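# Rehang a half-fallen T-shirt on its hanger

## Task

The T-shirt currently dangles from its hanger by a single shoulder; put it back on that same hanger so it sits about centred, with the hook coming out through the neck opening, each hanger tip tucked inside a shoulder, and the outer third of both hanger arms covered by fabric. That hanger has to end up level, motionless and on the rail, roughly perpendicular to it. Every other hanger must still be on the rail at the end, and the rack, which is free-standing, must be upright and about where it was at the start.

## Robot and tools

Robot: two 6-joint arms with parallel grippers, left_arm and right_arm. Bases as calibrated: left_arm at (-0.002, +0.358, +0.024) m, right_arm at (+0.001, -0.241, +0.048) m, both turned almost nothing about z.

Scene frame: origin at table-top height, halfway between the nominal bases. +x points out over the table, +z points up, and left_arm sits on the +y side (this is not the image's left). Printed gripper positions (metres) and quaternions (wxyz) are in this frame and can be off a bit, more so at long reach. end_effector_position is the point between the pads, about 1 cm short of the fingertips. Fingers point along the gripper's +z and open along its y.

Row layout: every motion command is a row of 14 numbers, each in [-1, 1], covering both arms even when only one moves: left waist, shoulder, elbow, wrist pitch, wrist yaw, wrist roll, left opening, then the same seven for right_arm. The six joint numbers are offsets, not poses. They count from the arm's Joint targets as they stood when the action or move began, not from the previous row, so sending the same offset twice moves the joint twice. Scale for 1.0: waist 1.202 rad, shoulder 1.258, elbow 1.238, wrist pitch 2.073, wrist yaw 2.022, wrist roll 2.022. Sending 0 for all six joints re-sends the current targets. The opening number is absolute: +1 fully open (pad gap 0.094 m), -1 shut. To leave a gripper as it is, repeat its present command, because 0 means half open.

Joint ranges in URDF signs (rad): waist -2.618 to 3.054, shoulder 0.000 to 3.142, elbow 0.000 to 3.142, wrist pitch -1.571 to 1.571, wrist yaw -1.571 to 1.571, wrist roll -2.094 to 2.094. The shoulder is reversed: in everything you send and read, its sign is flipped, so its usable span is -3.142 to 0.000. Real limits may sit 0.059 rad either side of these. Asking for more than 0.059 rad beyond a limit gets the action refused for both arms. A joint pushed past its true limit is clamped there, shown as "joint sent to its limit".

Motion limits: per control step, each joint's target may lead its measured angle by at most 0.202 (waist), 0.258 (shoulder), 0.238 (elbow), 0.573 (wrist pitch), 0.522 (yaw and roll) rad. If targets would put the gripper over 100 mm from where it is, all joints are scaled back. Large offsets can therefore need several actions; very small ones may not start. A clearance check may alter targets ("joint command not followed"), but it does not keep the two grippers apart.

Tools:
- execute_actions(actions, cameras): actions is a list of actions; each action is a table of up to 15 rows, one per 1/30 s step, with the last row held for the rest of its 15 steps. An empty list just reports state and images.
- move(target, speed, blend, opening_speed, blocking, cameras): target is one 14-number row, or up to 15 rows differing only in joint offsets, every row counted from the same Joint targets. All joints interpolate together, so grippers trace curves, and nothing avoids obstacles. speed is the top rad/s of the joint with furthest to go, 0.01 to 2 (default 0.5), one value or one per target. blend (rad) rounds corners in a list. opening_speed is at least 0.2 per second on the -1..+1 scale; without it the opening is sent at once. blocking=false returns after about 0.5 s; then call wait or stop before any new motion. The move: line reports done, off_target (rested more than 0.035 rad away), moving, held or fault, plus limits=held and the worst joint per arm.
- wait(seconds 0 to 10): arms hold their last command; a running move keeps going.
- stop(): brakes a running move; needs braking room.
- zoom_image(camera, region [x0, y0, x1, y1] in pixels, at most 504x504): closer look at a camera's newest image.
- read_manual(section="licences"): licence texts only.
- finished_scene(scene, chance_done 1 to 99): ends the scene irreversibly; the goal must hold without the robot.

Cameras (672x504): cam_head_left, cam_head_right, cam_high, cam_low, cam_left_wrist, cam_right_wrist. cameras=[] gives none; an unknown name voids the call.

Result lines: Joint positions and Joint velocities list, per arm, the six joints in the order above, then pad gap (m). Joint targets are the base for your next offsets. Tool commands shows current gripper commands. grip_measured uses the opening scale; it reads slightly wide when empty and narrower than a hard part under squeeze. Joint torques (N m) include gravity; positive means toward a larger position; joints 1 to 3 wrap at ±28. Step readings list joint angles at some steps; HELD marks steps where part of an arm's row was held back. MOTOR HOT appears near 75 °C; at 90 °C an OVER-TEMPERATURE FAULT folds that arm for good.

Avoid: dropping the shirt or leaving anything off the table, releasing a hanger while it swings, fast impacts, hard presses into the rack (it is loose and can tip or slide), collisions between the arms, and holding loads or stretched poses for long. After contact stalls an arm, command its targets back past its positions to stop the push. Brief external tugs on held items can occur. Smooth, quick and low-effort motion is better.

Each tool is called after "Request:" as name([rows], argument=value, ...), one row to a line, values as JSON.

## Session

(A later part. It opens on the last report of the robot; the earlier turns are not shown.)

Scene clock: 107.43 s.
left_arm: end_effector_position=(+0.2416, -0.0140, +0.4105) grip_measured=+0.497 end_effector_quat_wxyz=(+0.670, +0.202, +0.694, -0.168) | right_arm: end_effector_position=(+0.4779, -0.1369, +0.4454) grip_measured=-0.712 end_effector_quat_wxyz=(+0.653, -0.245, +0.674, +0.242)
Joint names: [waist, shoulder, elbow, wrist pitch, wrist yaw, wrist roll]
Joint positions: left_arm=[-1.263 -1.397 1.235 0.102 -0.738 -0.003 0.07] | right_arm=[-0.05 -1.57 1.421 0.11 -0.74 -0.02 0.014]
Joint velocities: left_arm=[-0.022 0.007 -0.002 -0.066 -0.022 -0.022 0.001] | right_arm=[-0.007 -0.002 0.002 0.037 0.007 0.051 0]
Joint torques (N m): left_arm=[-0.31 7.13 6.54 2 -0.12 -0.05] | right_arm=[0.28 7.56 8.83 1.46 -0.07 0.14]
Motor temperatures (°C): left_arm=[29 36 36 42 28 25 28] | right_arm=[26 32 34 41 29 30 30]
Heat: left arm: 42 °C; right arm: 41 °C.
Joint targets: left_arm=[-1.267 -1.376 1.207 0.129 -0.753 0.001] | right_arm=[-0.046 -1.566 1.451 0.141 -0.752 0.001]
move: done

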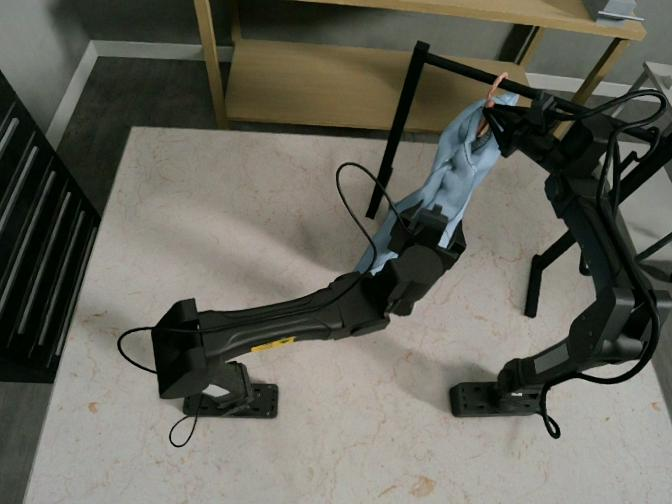

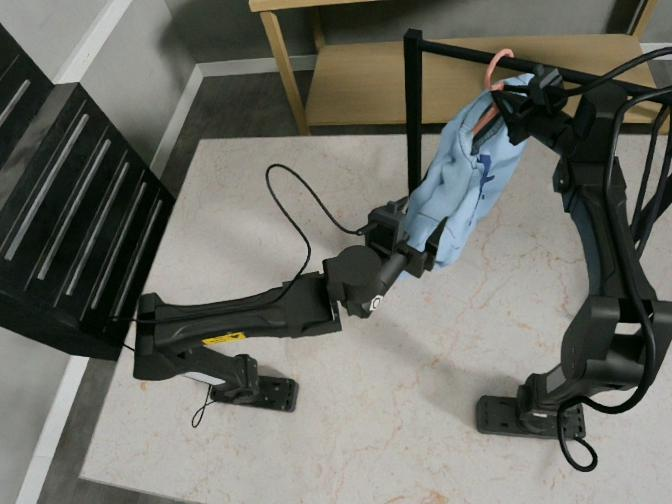

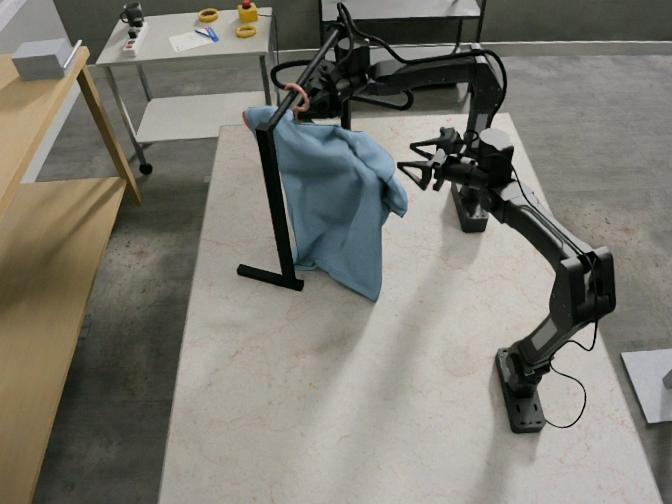

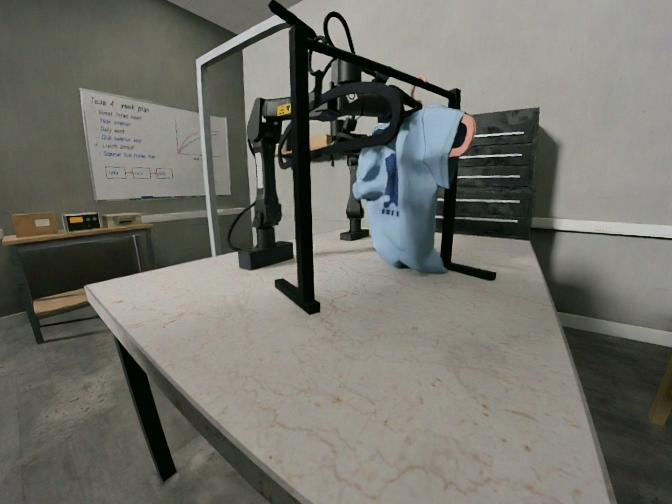

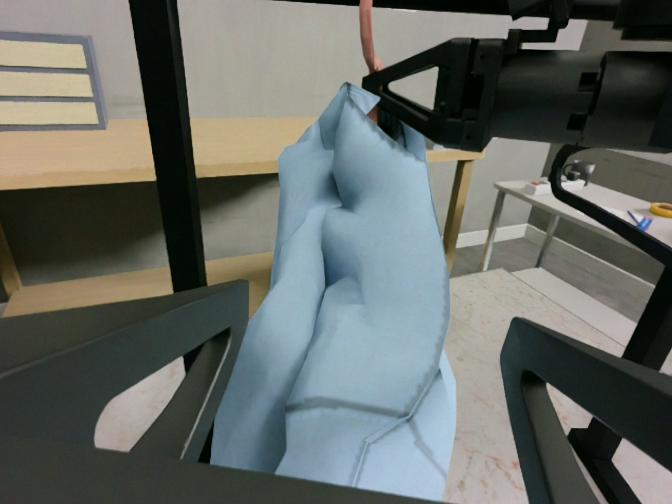

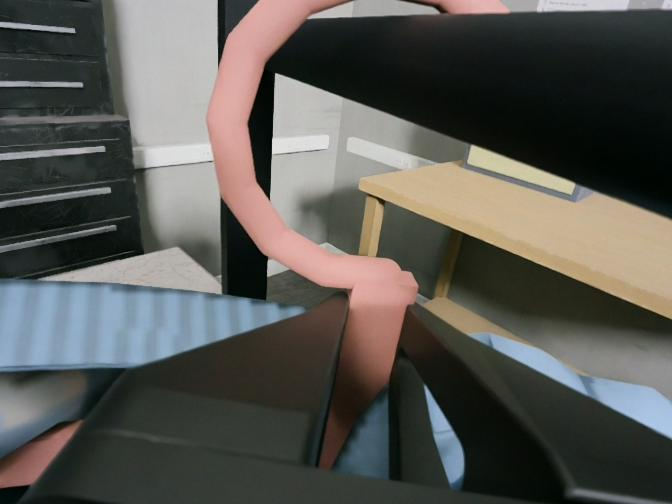

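Request:
move(target=[0.0379,-0.109,-0.162,0.174,0.0225,0,1,0,0,0,0,0,0,-1], speed=0.2, cameras=["cam_high","cam_left_wrist","cam_head_right"])

Request:
zoom_image(camera="cam_high", region=[190, 20, 490, 350])

Request:
zoom_image(camera="cam_head_right", region=[340, 40, 560, 300])

Scene clock: 110.47 s.
left_arm: end_effector_position=(+0.2595, -0.0283, +0.3493) grip_measured=+0.997 end_effector_quat_wxyz=(+0.682, +0.182, +0.685, -0.181) | right_arm: end_effector_position=(+0.4779, -0.1369, +0.4454) grip_measured=-0.712 end_effector_quat_wxyz=(+0.653, -0.245, +0.674, +0.242)
Joint names: [waist, shoulder, elbow, wrist pitch, wrist yaw, wrist roll]
Joint positions: left_arm=[-1.227 -1.495 1.031 0.458 -0.712 -0.003 0.094] | right_arm=[-0.05 -1.57 1.421 0.11 -0.74 -0.02 0.014]
Joint velocities: left_arm=[-0.007 -0.007 0.002 -0.022 0.007 0.022 0] | right_arm=[-0.017 -0.002 0.012 0.066 -0.007 -0.022 0]
Joint torques (N m): left_arm=[0.5 4.92 6.83 2.03 0.12 0.03] | right_arm=[0.29 7.58 8.83 1.46 -0.08 0.14]
Motor temperatures (°C): left_arm=[29 36 36 42 28 25 28] | right_arm=[26 32 34 41 29 30 30]
Heat: left arm: 42 °C; right arm: 41 °C.
Joint targets: left_arm=[-1.222 -1.513 1.007 0.490 -0.708 0.001] | right_arm=[-0.046 -1.566 1.451 0.141 -0.752 0.001]
move: done
Images, in order (width x height): cam_head_right 672x504, cam_high 672x504, cam_left_wrist 672x504.

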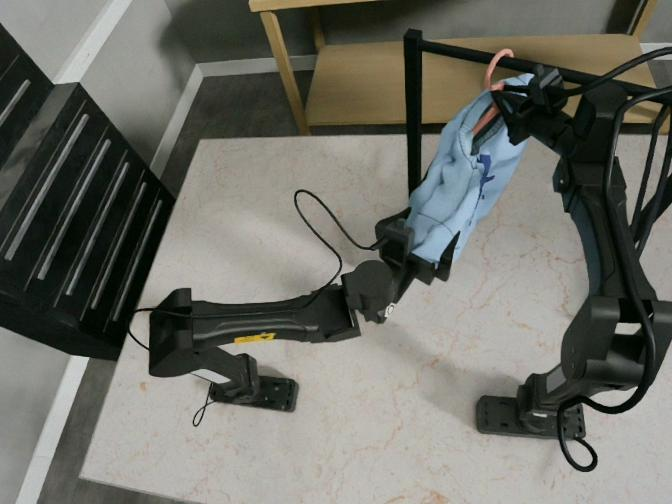

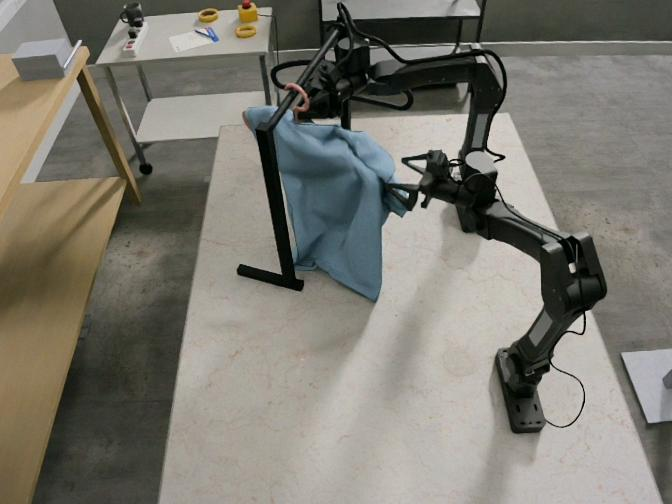

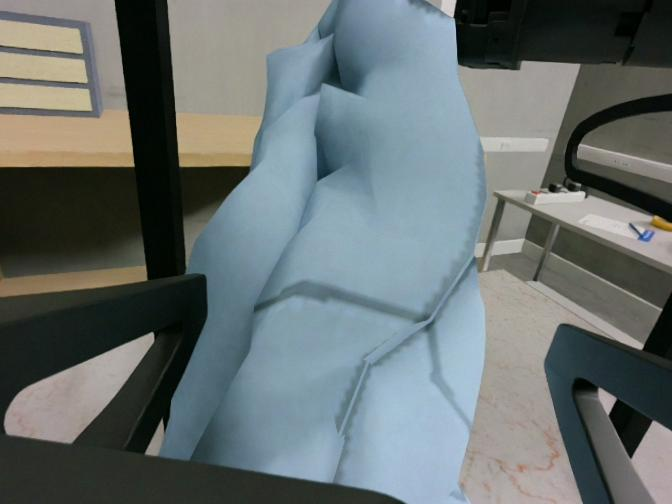

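Scaled by 1.527 from the camera's 672x504 image, which has a finer 960x720 frame.

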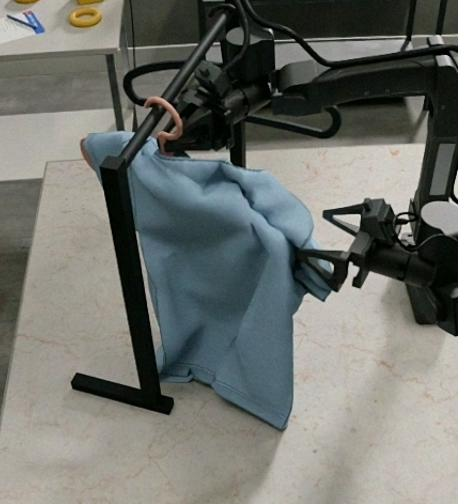

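Scaled by 1.938 from the camera's 672x504 image, which has a finer 960x720 frame.

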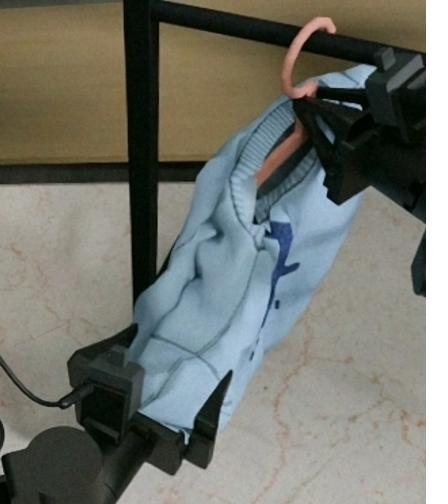

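Request:
move(target=[0,0,0,0,0,0,-1,0,0,0,0,0,0,-1], opening_speed=2, cameras=["cam_high","cam_left_wrist","cam_head_right"])

Request:
zoom_image(camera="cam_high", region=[190, 20, 490, 350])

Request:
zoom_image(camera="cam_head_right", region=[340, 40, 560, 300])

Scene clock: 111.90 s.
left_arm: end_effector_position=(+0.2592, -0.0288, +0.3496) grip_measured=-0.979 end_effector_quat_wxyz=(+0.682, +0.183, +0.684, -0.182) | right_arm: end_effector_position=(+0.4779, -0.1369, +0.4454) grip_measured=-0.712 end_effector_quat_wxyz=(+0.653, -0.244, +0.675, +0.243)
Joint names: [waist, shoulder, elbow, wrist pitch, wrist yaw, wrist roll]
Joint positions: left_arm=[-1.227 -1.495 1.031 0.459 -0.709 -0.003 0.001] | right_arm=[-0.05 -1.57 1.421 0.11 -0.74 -0.018 0.014]
Joint velocities: left_arm=[-0.002 0.002 -0.002 0.007 -0.051 0.022 0] | right_arm=[-0.002 0.007 -0.017 0.051 -0.022 -0.051 0]
Joint torques (N m): left_arm=[0.28 4.71 6.99 2.01 0.02 0.04] | right_arm=[0.27 7.56 8.83 1.45 -0.08 0.13]
Motor temperatures (°C): left_arm=[29 36 36 42 28 25 28] | right_arm=[26 32 34 41 29 30 30]
Heat: left arm: 42 °C; right arm: 41 °C.
Joint targets: left_arm=[-1.222 -1.513 1.007 0.490 -0.708 0.001] | right_arm=[-0.046 -1.566 1.451 0.141 -0.752 0.001]
move: done
Images, in order (width x height): cam_head_right 672x504, cam_high 672x504, cam_left_wrist 672x504.

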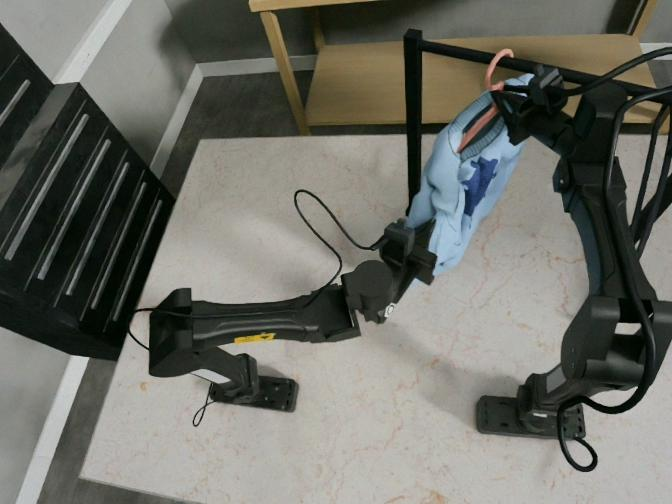

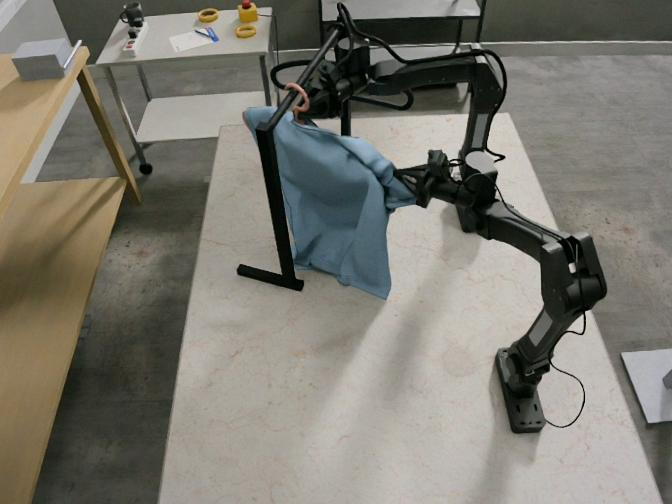

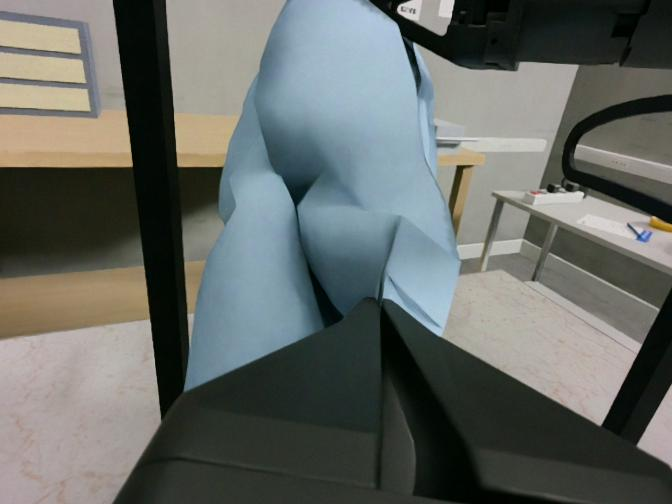

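Scaled by 1.527 from the camera's 672x504 image, which has a finer 960x720 frame.

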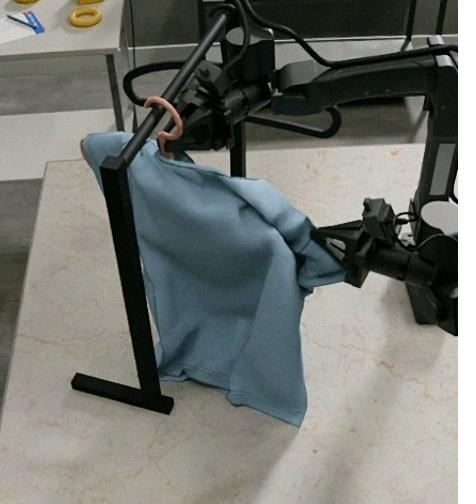

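Scaled by 1.938 from the camera's 672x504 image, which has a finer 960x720 frame.

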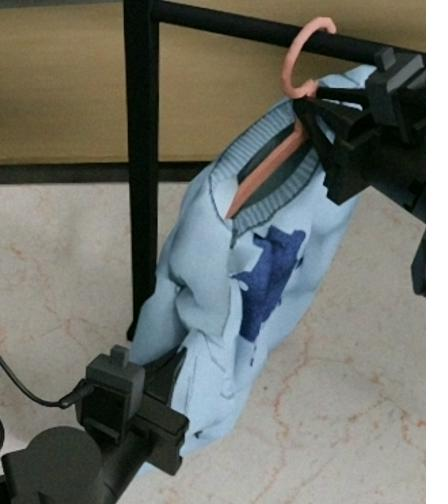

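Request:
move(target=[-0.1484,0.1365,-0.1012,-0.024,-0.088,0,-1,0,0,0,0,0,0,-1], speed=0.12, cameras=["cam_high","cam_low","cam_head_right"])

Request:
zoom_image(camera="cam_high", region=[190, 20, 490, 350])

Request:
zoom_image(camera="cam_head_right", region=[340, 40, 560, 300])

Request:
zoom_image(camera="cam_low", region=[330, 50, 530, 290])

Scene clock: 114.23 s.
left_arm: end_effector_position=(+0.2019, -0.0094, +0.3480) grip_measured=-0.981 end_effector_quat_wxyz=(+0.683, +0.180, +0.683, -0.185) | right_arm: end_effector_position=(+0.4765, -0.1352, +0.4454) grip_measured=-0.712 end_effector_quat_wxyz=(+0.651, -0.247, +0.674, +0.249)
Joint names: [waist, shoulder, elbow, wrist pitch, wrist yaw, wrist roll]
Joint positions: left_arm=[-1.396 -1.365 0.908 0.461 -0.878 -0.003 0.001] | right_arm=[-0.05 -1.57 1.421 0.11 -0.753 -0.014 0.014]
Joint velocities: left_arm=[0.012 -0.007 -0.007 0.007 -0.007 -0.007 0] | right_arm=[-0.012 -0.002 0.012 -0.037 -0.022 -0.007 0]
Joint torques (N m): left_arm=[-0.47 6.99 6.56 1.5 -0.11 0.03] | right_arm=[0.27 7.56 8.83 1.44 -0.04 0.09]
Motor temperatures (°C): left_arm=[29 36 36 42 28 25 28] | right_arm=[26 32 34 41 29 30 30]
Heat: left arm: 42 °C; right arm: 41 °C.
Joint targets: left_arm=[-1.400 -1.341 0.882 0.440 -0.886 0.001] | right_arm=[-0.046 -1.566 1.451 0.141 -0.752 0.001]
move: done
Images, in order (width x height): cam_head_right 672x504, cam_high 672x504, cam_low 672x504.

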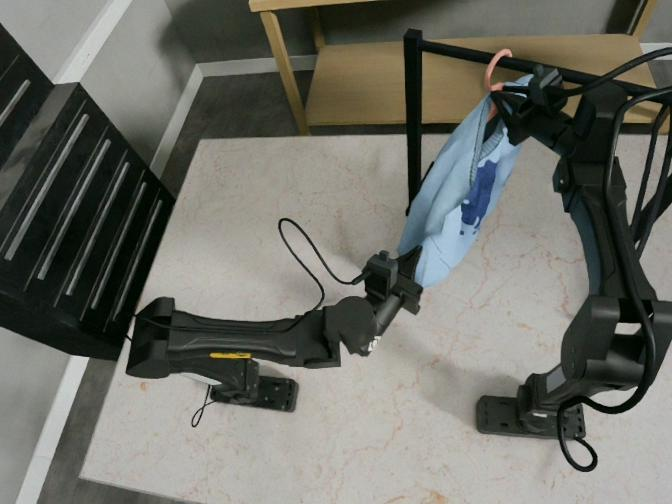

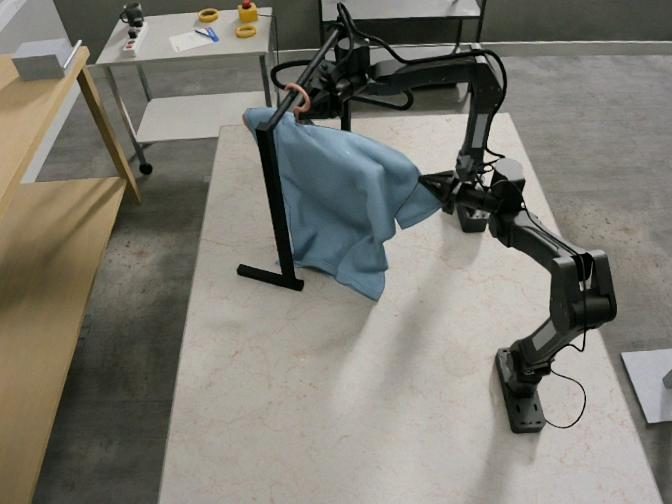

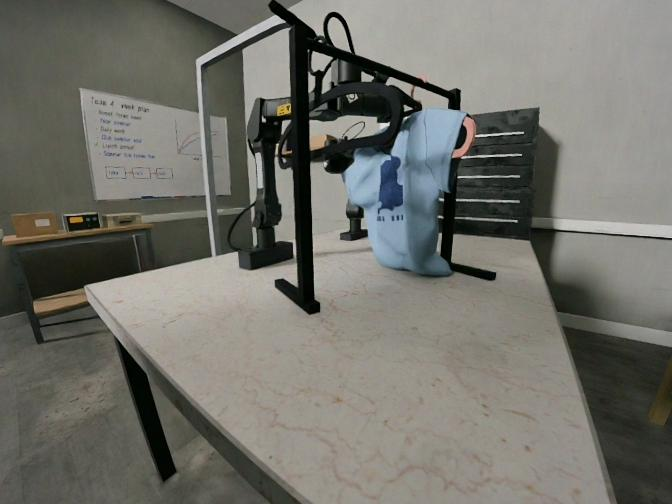

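Scaled by 1.527 from the camera's 672x504 image, which has a finer 960x720 frame.

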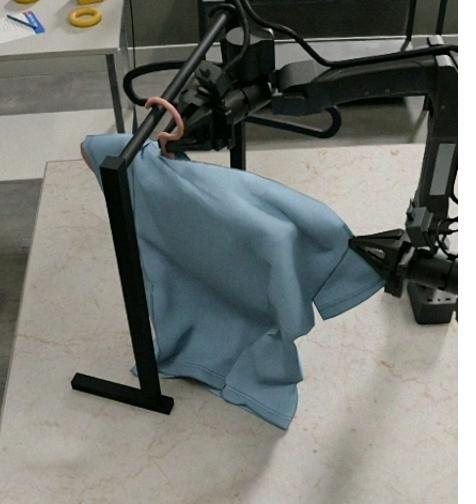

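Scaled by 1.938 from the camera's 672x504 image, which has a finer 960x720 frame.

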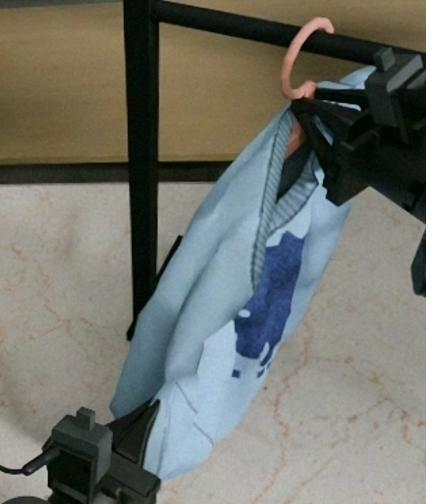

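Scaled by 2.100 from the camera's 672x504 image, which has a finer 960x720 frame.

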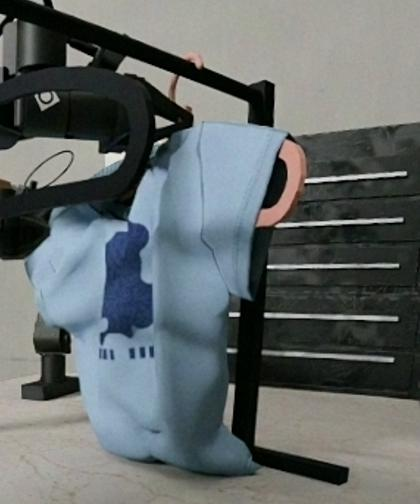

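Request:
move(target=[0,0,0,0,0,0,0.2,0,0,0,0,0,0,-1], opening_speed=1, cameras=[])

Request:
move(target=[-0.12,0.14,-0.09,-0.02,-0.07,0,0.5,0,0,0,0,0,0,-1], speed=0.3, cameras=["cam_high","cam_right_wrist","cam_head_right"])

Request:
zoom_image(camera="cam_high", region=[190, 20, 490, 350])

Scene clock: 118.03 s.
left_arm: end_effector_position=(+0.2020, -0.0091, +0.3480) grip_measured=+0.197 end_effector_quat_wxyz=(+0.684, +0.180, +0.683, -0.184) | right_arm: end_effector_position=(+0.4775, -0.1365, +0.4454) grip_measured=-0.712 end_effector_quat_wxyz=(+0.652, -0.244, +0.675, +0.245)
Joint names: [waist, shoulder, elbow, wrist pitch, wrist yaw, wrist roll]
Joint positions: left_arm=[-1.396 -1.365 0.908 0.461 -0.879 -0.003 0.056] | right_arm=[-0.05 -1.57 1.421 0.11 -0.743 -0.014 0.014]
Joint velocities: left_arm=[-0.002 0.002 0.002 0.007 -0.037 0.007 0.001] | right_arm=[0.002 0.027 -0.002 0.066 0.11 -0.051 -0.001]
Joint torques (N m): left_arm=[-0.29 7.19 6.46 1.5 -0.09 0.05] | right_arm=[0.27 7.56 8.81 1.46 -0.04 0.08]
Motor temperatures (°C): left_arm=[29 36 35 42 28 25 28] | right_arm=[26 32 34 42 29 29 30]
Heat: left arm: 42 °C; right arm: 42 °C.
Joint targets: left_arm=[-1.400 -1.341 0.882 0.440 -0.886 0.001] | right_arm=[-0.046 -1.566 1.451 0.141 -0.752 0.001]
move: done
No camera images: "cameras" was empty.

Scene clock: 119.27 s.
left_arm: end_effector_position=(+0.1599, +0.0294, +0.3603) grip_measured=+0.497 end_effector_quat_wxyz=(+0.688, +0.163, +0.677, -0.203) | right_arm: end_effector_position=(+0.4775, -0.1365, +0.4454) grip_measured=-0.712 end_effector_quat_wxyz=(+0.652, -0.244, +0.675, +0.245)
Joint names: [waist, shoulder, elbow, wrist pitch, wrist yaw, wrist roll]
Joint positions: left_arm=[-1.541 -1.181 0.797 0.441 -1.022 -0.003 0.07] | right_arm=[-0.05 -1.57 1.421 0.11 -0.743 -0.014 0.014]
Joint velocities: left_arm=[0.002 -0.002 0.002 -0.022 0.007 -0.051 0] | right_arm=[-0.002 -0.002 0.007 0.007 -0.066 -0.022 0]
Joint torques (N m): left_arm=[-0.32 4.6 6.46 1.16 -0.08 0.02] | right_arm=[0.29 7.56 8.83 1.45 -0.05 0.08]
Motor temperatures (°C): left_arm=[29 36 35 42 28 25 28] | right_arm=[26 32 34 42 29 29 30]
Heat: left arm: 42 °C; right arm: 42 °C.
Joint targets: left_arm=[-1.544 -1.165 0.771 0.399 -1.027 0.001] | right_arm=[-0.046 -1.566 1.451 0.141 -0.752 0.001]
move: off_target (left_arm); left_arm: the wrist pitch is farthest, 0.042 rad from its target
Images, in order (width x height): cam_head_right 672x504, cam_high 672x504, cam_right_wrist 672x504.

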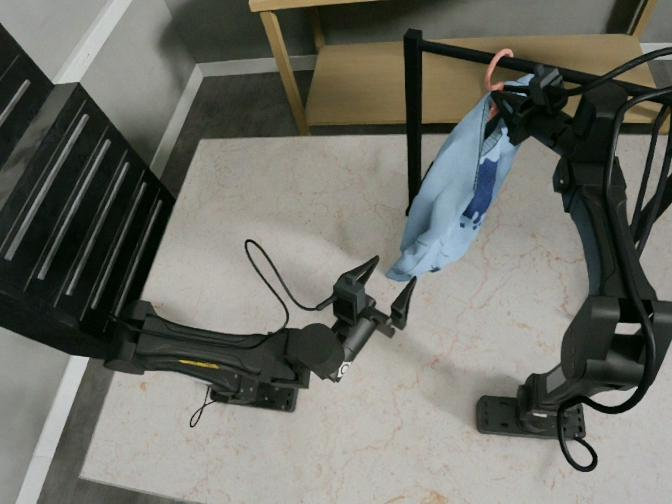

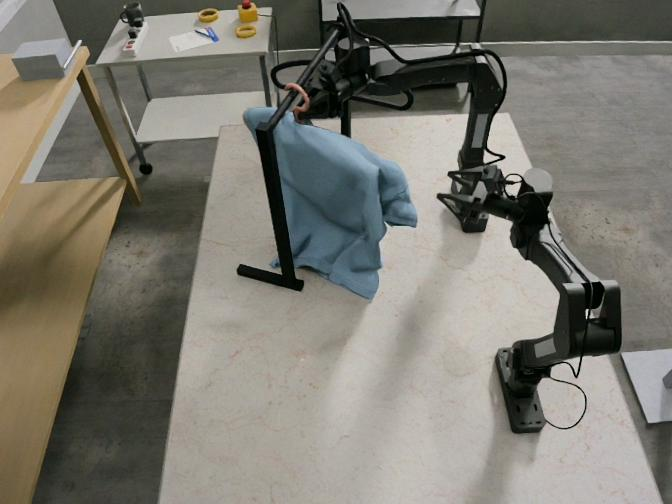

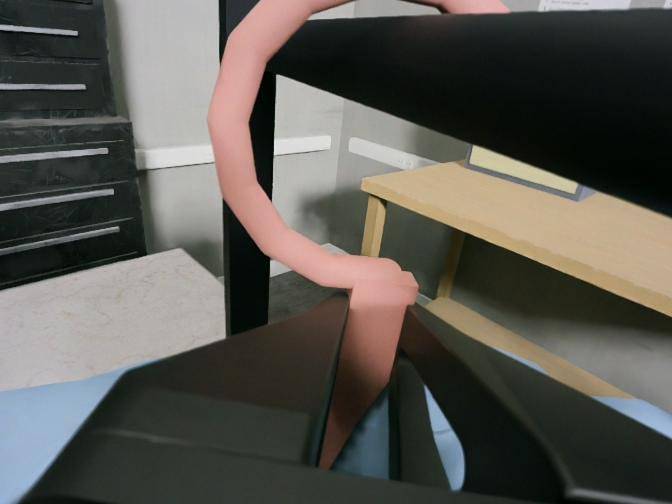

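Scaled by 1.527 from the camera's 672x504 image, which has a finer 960x720 frame.

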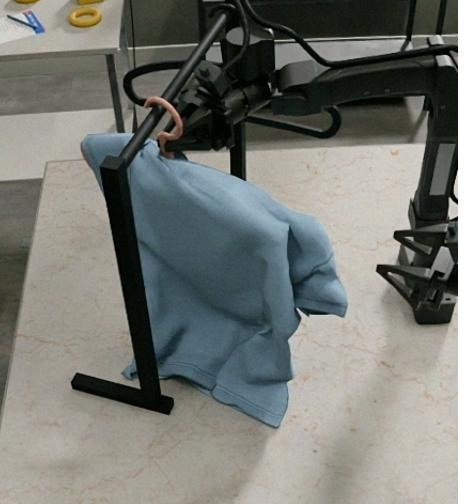

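Request:
move(target=[0,0,0,0,0,0,0.5,0.023,0.053,-0.023,-0.019,0.014,0.15,-1], speed=0.2, cameras=["cam_high","cam_right_wrist","cam_head_right","cam_low"])

Request:
zoom_image(camera="cam_high", region=[190, 20, 490, 350])

Request:
zoom_image(camera="cam_low", region=[330, 50, 530, 290])

Scene clock: 121.60 s.
left_arm: end_effector_position=(+0.1601, +0.0297, +0.3603) grip_measured=+0.497 end_effector_quat_wxyz=(+0.688, +0.162, +0.678, -0.202) | right_arm: end_effector_position=(+0.4698, -0.1261, +0.4551) grip_measured=-0.712 end_effector_quat_wxyz=(+0.614, -0.150, +0.697, +0.338)
Joint names: [waist, shoulder, elbow, wrist pitch, wrist yaw, wrist roll]
Joint positions: left_arm=[-1.541 -1.181 0.797 0.441 -1.023 -0.003 0.07] | right_arm=[-0.023 -1.546 1.421 0.103 -0.725 0.278 0.014]
Joint velocities: left_arm=[0.012 -0.007 0.007 -0.037 0.007 -0.081 0.001] | right_arm=[0.017 -0.002 0.007 -0.066 -0.066 -0.007 -0.001]
Joint torques (N m): left_arm=[-0.38 4.66 6.58 1.17 -0.06 0] | right_arm=[0.38 11.25 6.74 1.15 0.07 0.21]
Motor temperatures (°C): left_arm=[29 36 35 41 28 25 28] | right_arm=[26 33 34 42 29 29 30]
Heat: left arm: 41 °C; right arm: 42 °C.
Joint targets: left_arm=[-1.544 -1.165 0.771 0.399 -1.027 0.001] | right_arm=[-0.018 -1.500 1.422 0.101 -0.724 0.304]
move: off_target (left_arm, right_arm); left_arm: the wrist pitch is farthest, 0.042 rad from its target; right_arm: the shoulder is farthest, 0.047 rad from its target
Images, in order (width x height): cam_head_right 672x504, cam_high 672x504, cam_low 672x504, cam_right_wrist 672x504.

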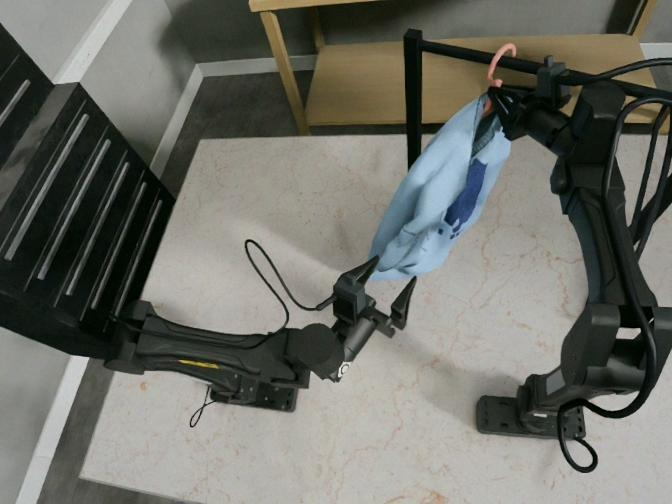

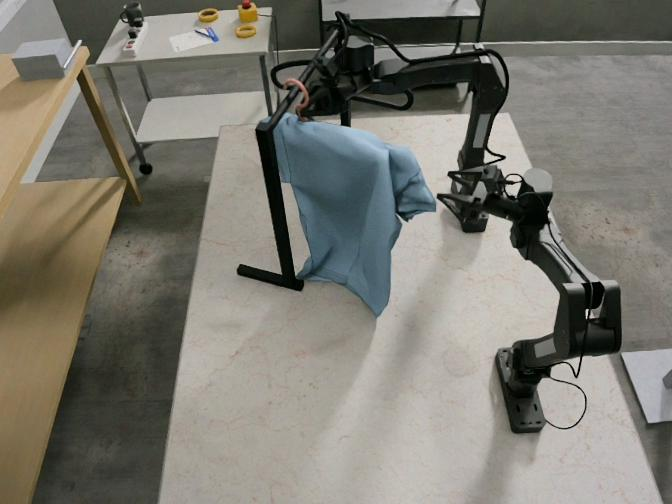

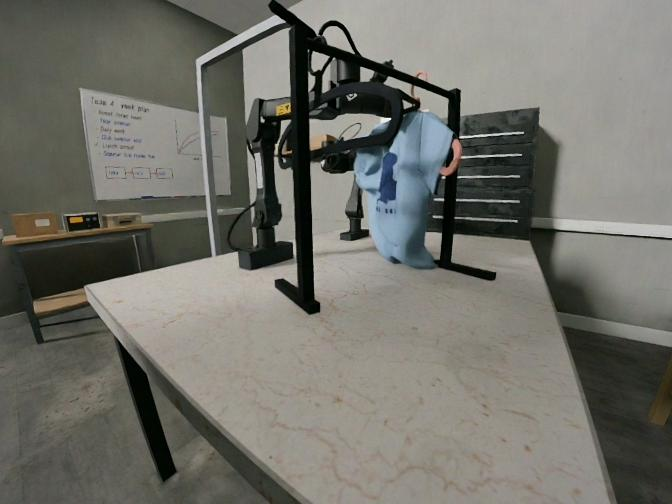

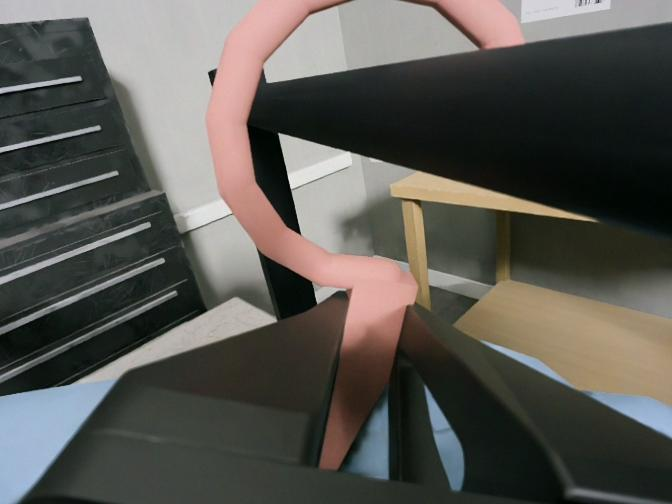

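Scaled by 1.527 from the camera's 672x504 image, which has a finer 960x720 frame.

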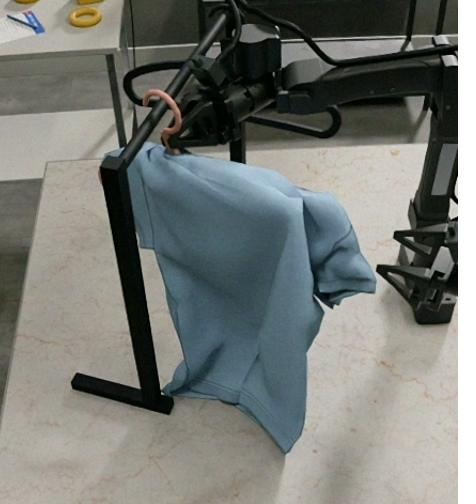

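Scaled by 2.100 from the camera's 672x504 image, which has a finer 960x720 frame.

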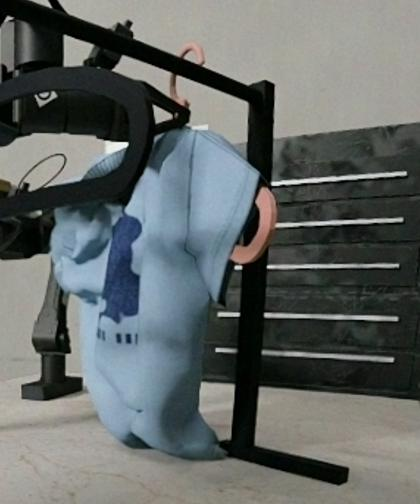

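Request:
move(target=[0,0,0,0,0,0,0.5,0.035,0.08,-0.03,-0.027,0.02,0.2,-1], speed=0.3, cameras=["cam_high","cam_right_wrist","cam_head_right","cam_low"])

Request:
zoom_image(camera="cam_high", region=[190, 20, 490, 350])

Request:
zoom_image(camera="cam_low", region=[330, 50, 530, 290])

Scene clock: 123.83 s.
left_arm: end_effector_position=(+0.1601, +0.0297, +0.3603) grip_measured=+0.497 end_effector_quat_wxyz=(+0.688, +0.162, +0.678, -0.202) | right_arm: end_effector_position=(+0.4434, -0.1165, +0.4747) grip_measured=-0.713 end_effector_quat_wxyz=(+0.545, -0.006, +0.708, +0.450)
Joint names: [waist, shoulder, elbow, wrist pitch, wrist yaw, wrist roll]
Joint positions: left_arm=[-1.541 -1.181 0.797 0.441 -1.023 -0.003 0.07] | right_arm=[0.015 -1.449 1.394 0.053 -0.671 0.68 0.013]
Joint velocities: left_arm=[-0.007 -0.012 0.002 0.007 0.007 -0.081 -0.001] | right_arm=[0.017 0.007 -0.002 -0.022 0.022 -0.007 0]
Joint torques (N m): left_arm=[-0.28 4.71 6.64 1.19 -0.05 -0.03] | right_arm=[0.69 10.56 5.96 1.13 -0.07 0.23]
Motor temperatures (°C): left_arm=[29 36 35 41 28 25 28] | right_arm=[26 33 34 41 29 29 30]
Heat: left arm: 41 °C; right arm: 41 °C.
Joint targets: left_arm=[-1.544 -1.165 0.771 0.399 -1.027 0.001] | right_arm=[0.024 -1.399 1.385 0.046 -0.683 0.708]
move: off_target (left_arm, right_arm); left_arm: the wrist pitch is farthest, 0.042 rad from its target; right_arm: the shoulder is farthest, 0.050 rad from its target
Images, in order (width x height): cam_head_right 672x504, cam_high 672x504, cam_low 672x504, cam_right_wrist 672x504.

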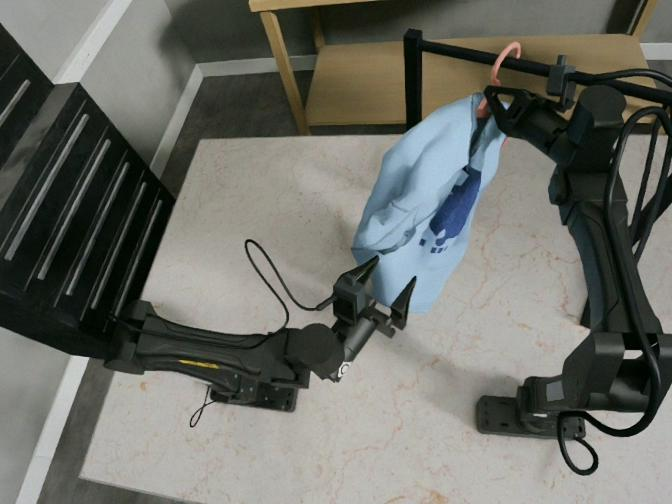

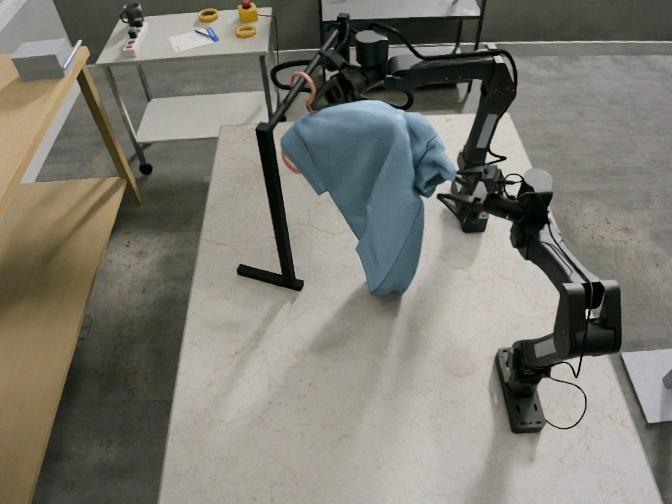

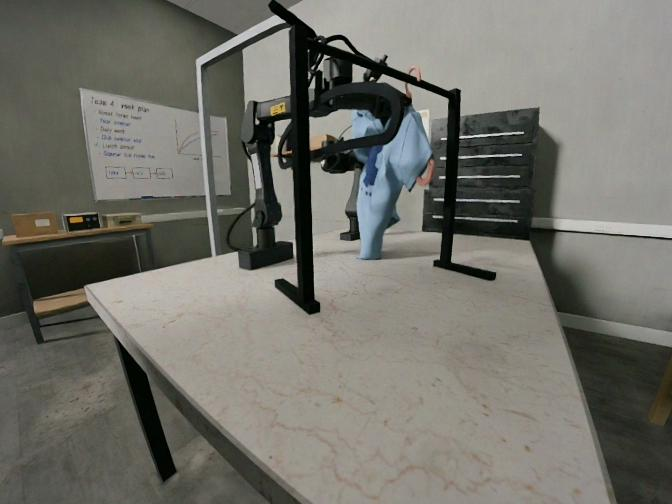

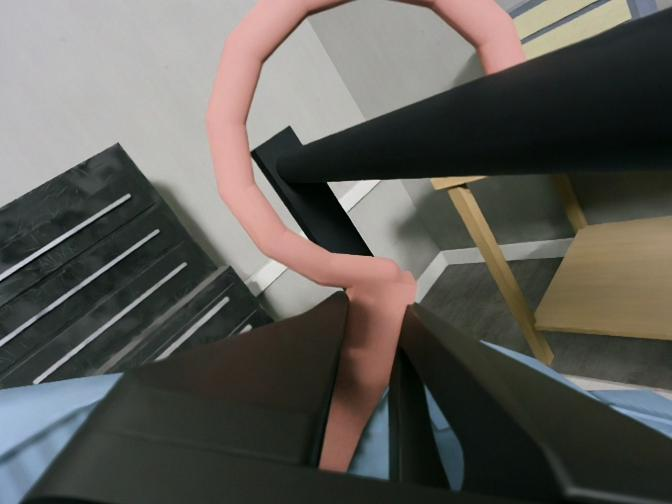

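Scaled by 1.527 from the camera's 672x504 image, which has a finer 960x720 frame.

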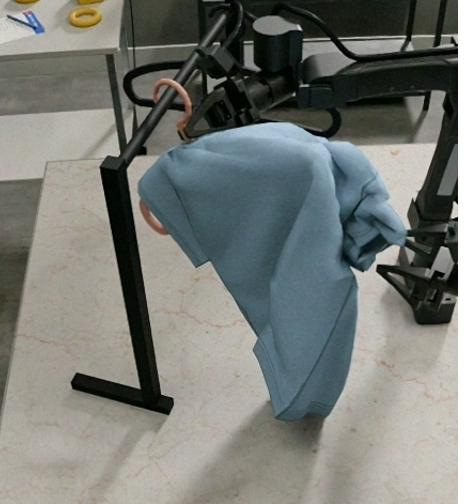

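Scaled by 2.100 from the camera's 672x504 image, which has a finer 960x720 frame.

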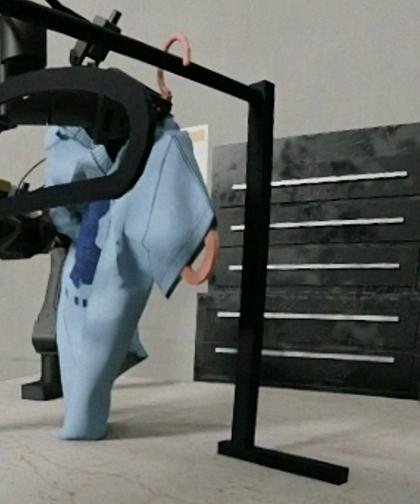

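Request:
move(target=[0.0948,-0.0766,0.2044,-0.086,0.055,0,1,0,0,0,0,0,0,-1], speed=0.2, cameras=["cam_high","cam_left_wrist","cam_head_right"])

Request:
zoom_image(camera="cam_high", region=[240, 40, 490, 310])

Request:
zoom_image(camera="cam_head_right", region=[330, 60, 530, 320])

Scene clock: 126.17 s.
left_arm: end_effector_position=(+0.1890, +0.0151, +0.3914) grip_measured=+0.997 end_effector_quat_wxyz=(+0.685, +0.173, +0.683, -0.182) | right_arm: end_effector_position=(+0.4434, -0.1165, +0.4747) grip_measured=-0.713 end_effector_quat_wxyz=(+0.545, -0.006, +0.708, +0.450)
Joint names: [waist, shoulder, elbow, wrist pitch, wrist yaw, wrist roll]
Joint positions: left_arm=[-1.435 -1.247 0.992 0.264 -0.931 -0.003 0.094] | right_arm=[0.015 -1.449 1.394 0.053 -0.671 0.681 0.013]
Joint velocities: left_arm=[0.012 -0.012 0.002 -0.007 0.022 -0.022 0.001] | right_arm=[0.007 -0.007 -0.002 -0.051 -0.007 -0.051 -0.001]
Joint torques (N m): left_arm=[0.36 2.8 11.96 1.2 0.08 0.03] | right_arm=[0.72 10.52 5.97 1.13 -0.07 0.21]
Motor temperatures (°C): left_arm=[29 35 35 41 28 25 28] | right_arm=[26 33 33 41 29 29 30]
Heat: left arm: 41 °C; right arm: 41 °C.
Joint targets: left_arm=[-1.431 -1.261 1.023 0.221 -0.916 0.001] | right_arm=[0.024 -1.399 1.385 0.046 -0.683 0.708]
move: off_target (left_arm, right_arm); left_arm: the wrist pitch is farthest, 0.044 rad from its target; right_arm: the shoulder is farthest, 0.050 rad from its target
Images, in order (width x height): cam_head_right 672x504, cam_high 672x504, cam_left_wrist 672x504.

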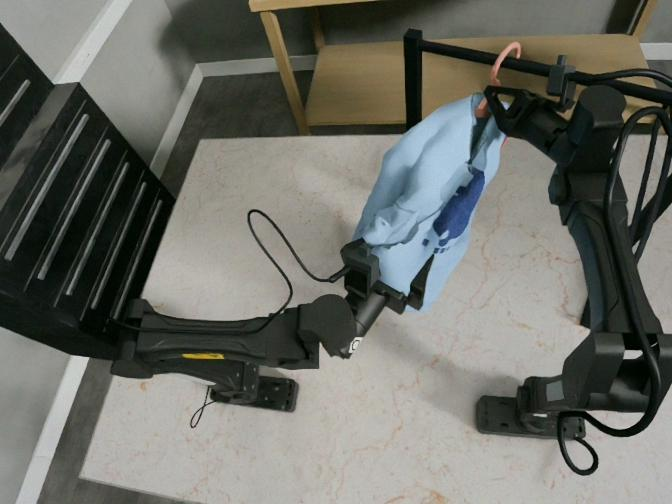

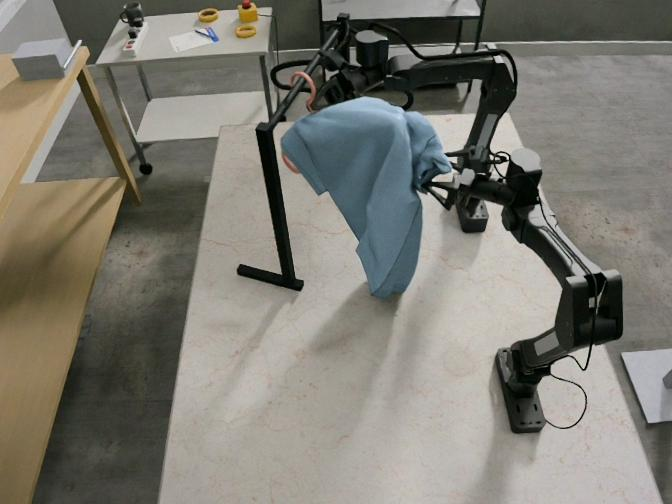

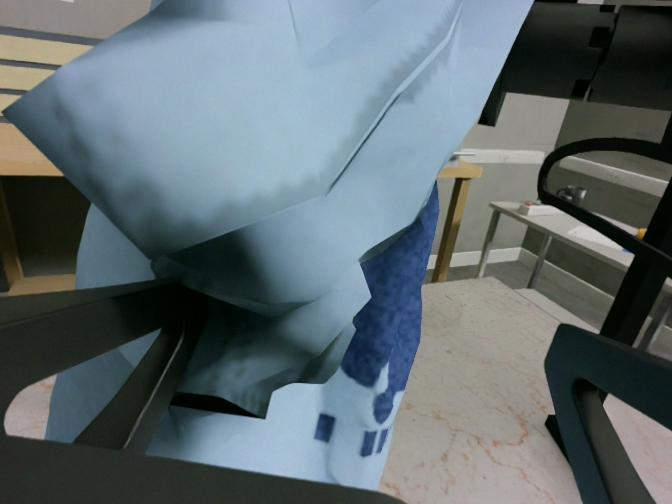

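Scaled by 1.867 from the camera's 672x504 image, which has a finer 960x720 frame.

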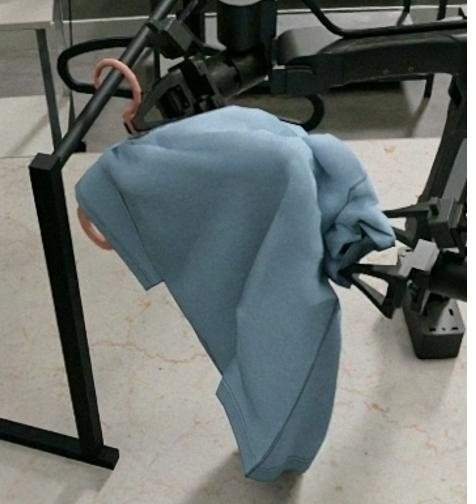

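Scaled by 1.938 from the camera's 672x504 image, which has a finer 960x720 frame.

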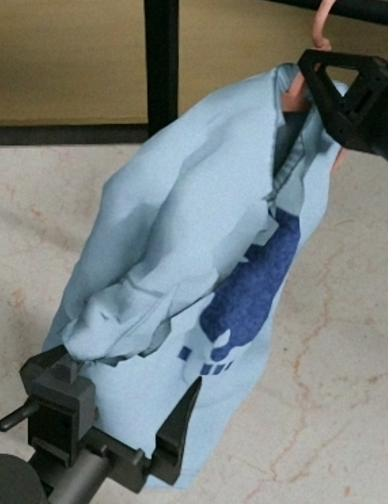

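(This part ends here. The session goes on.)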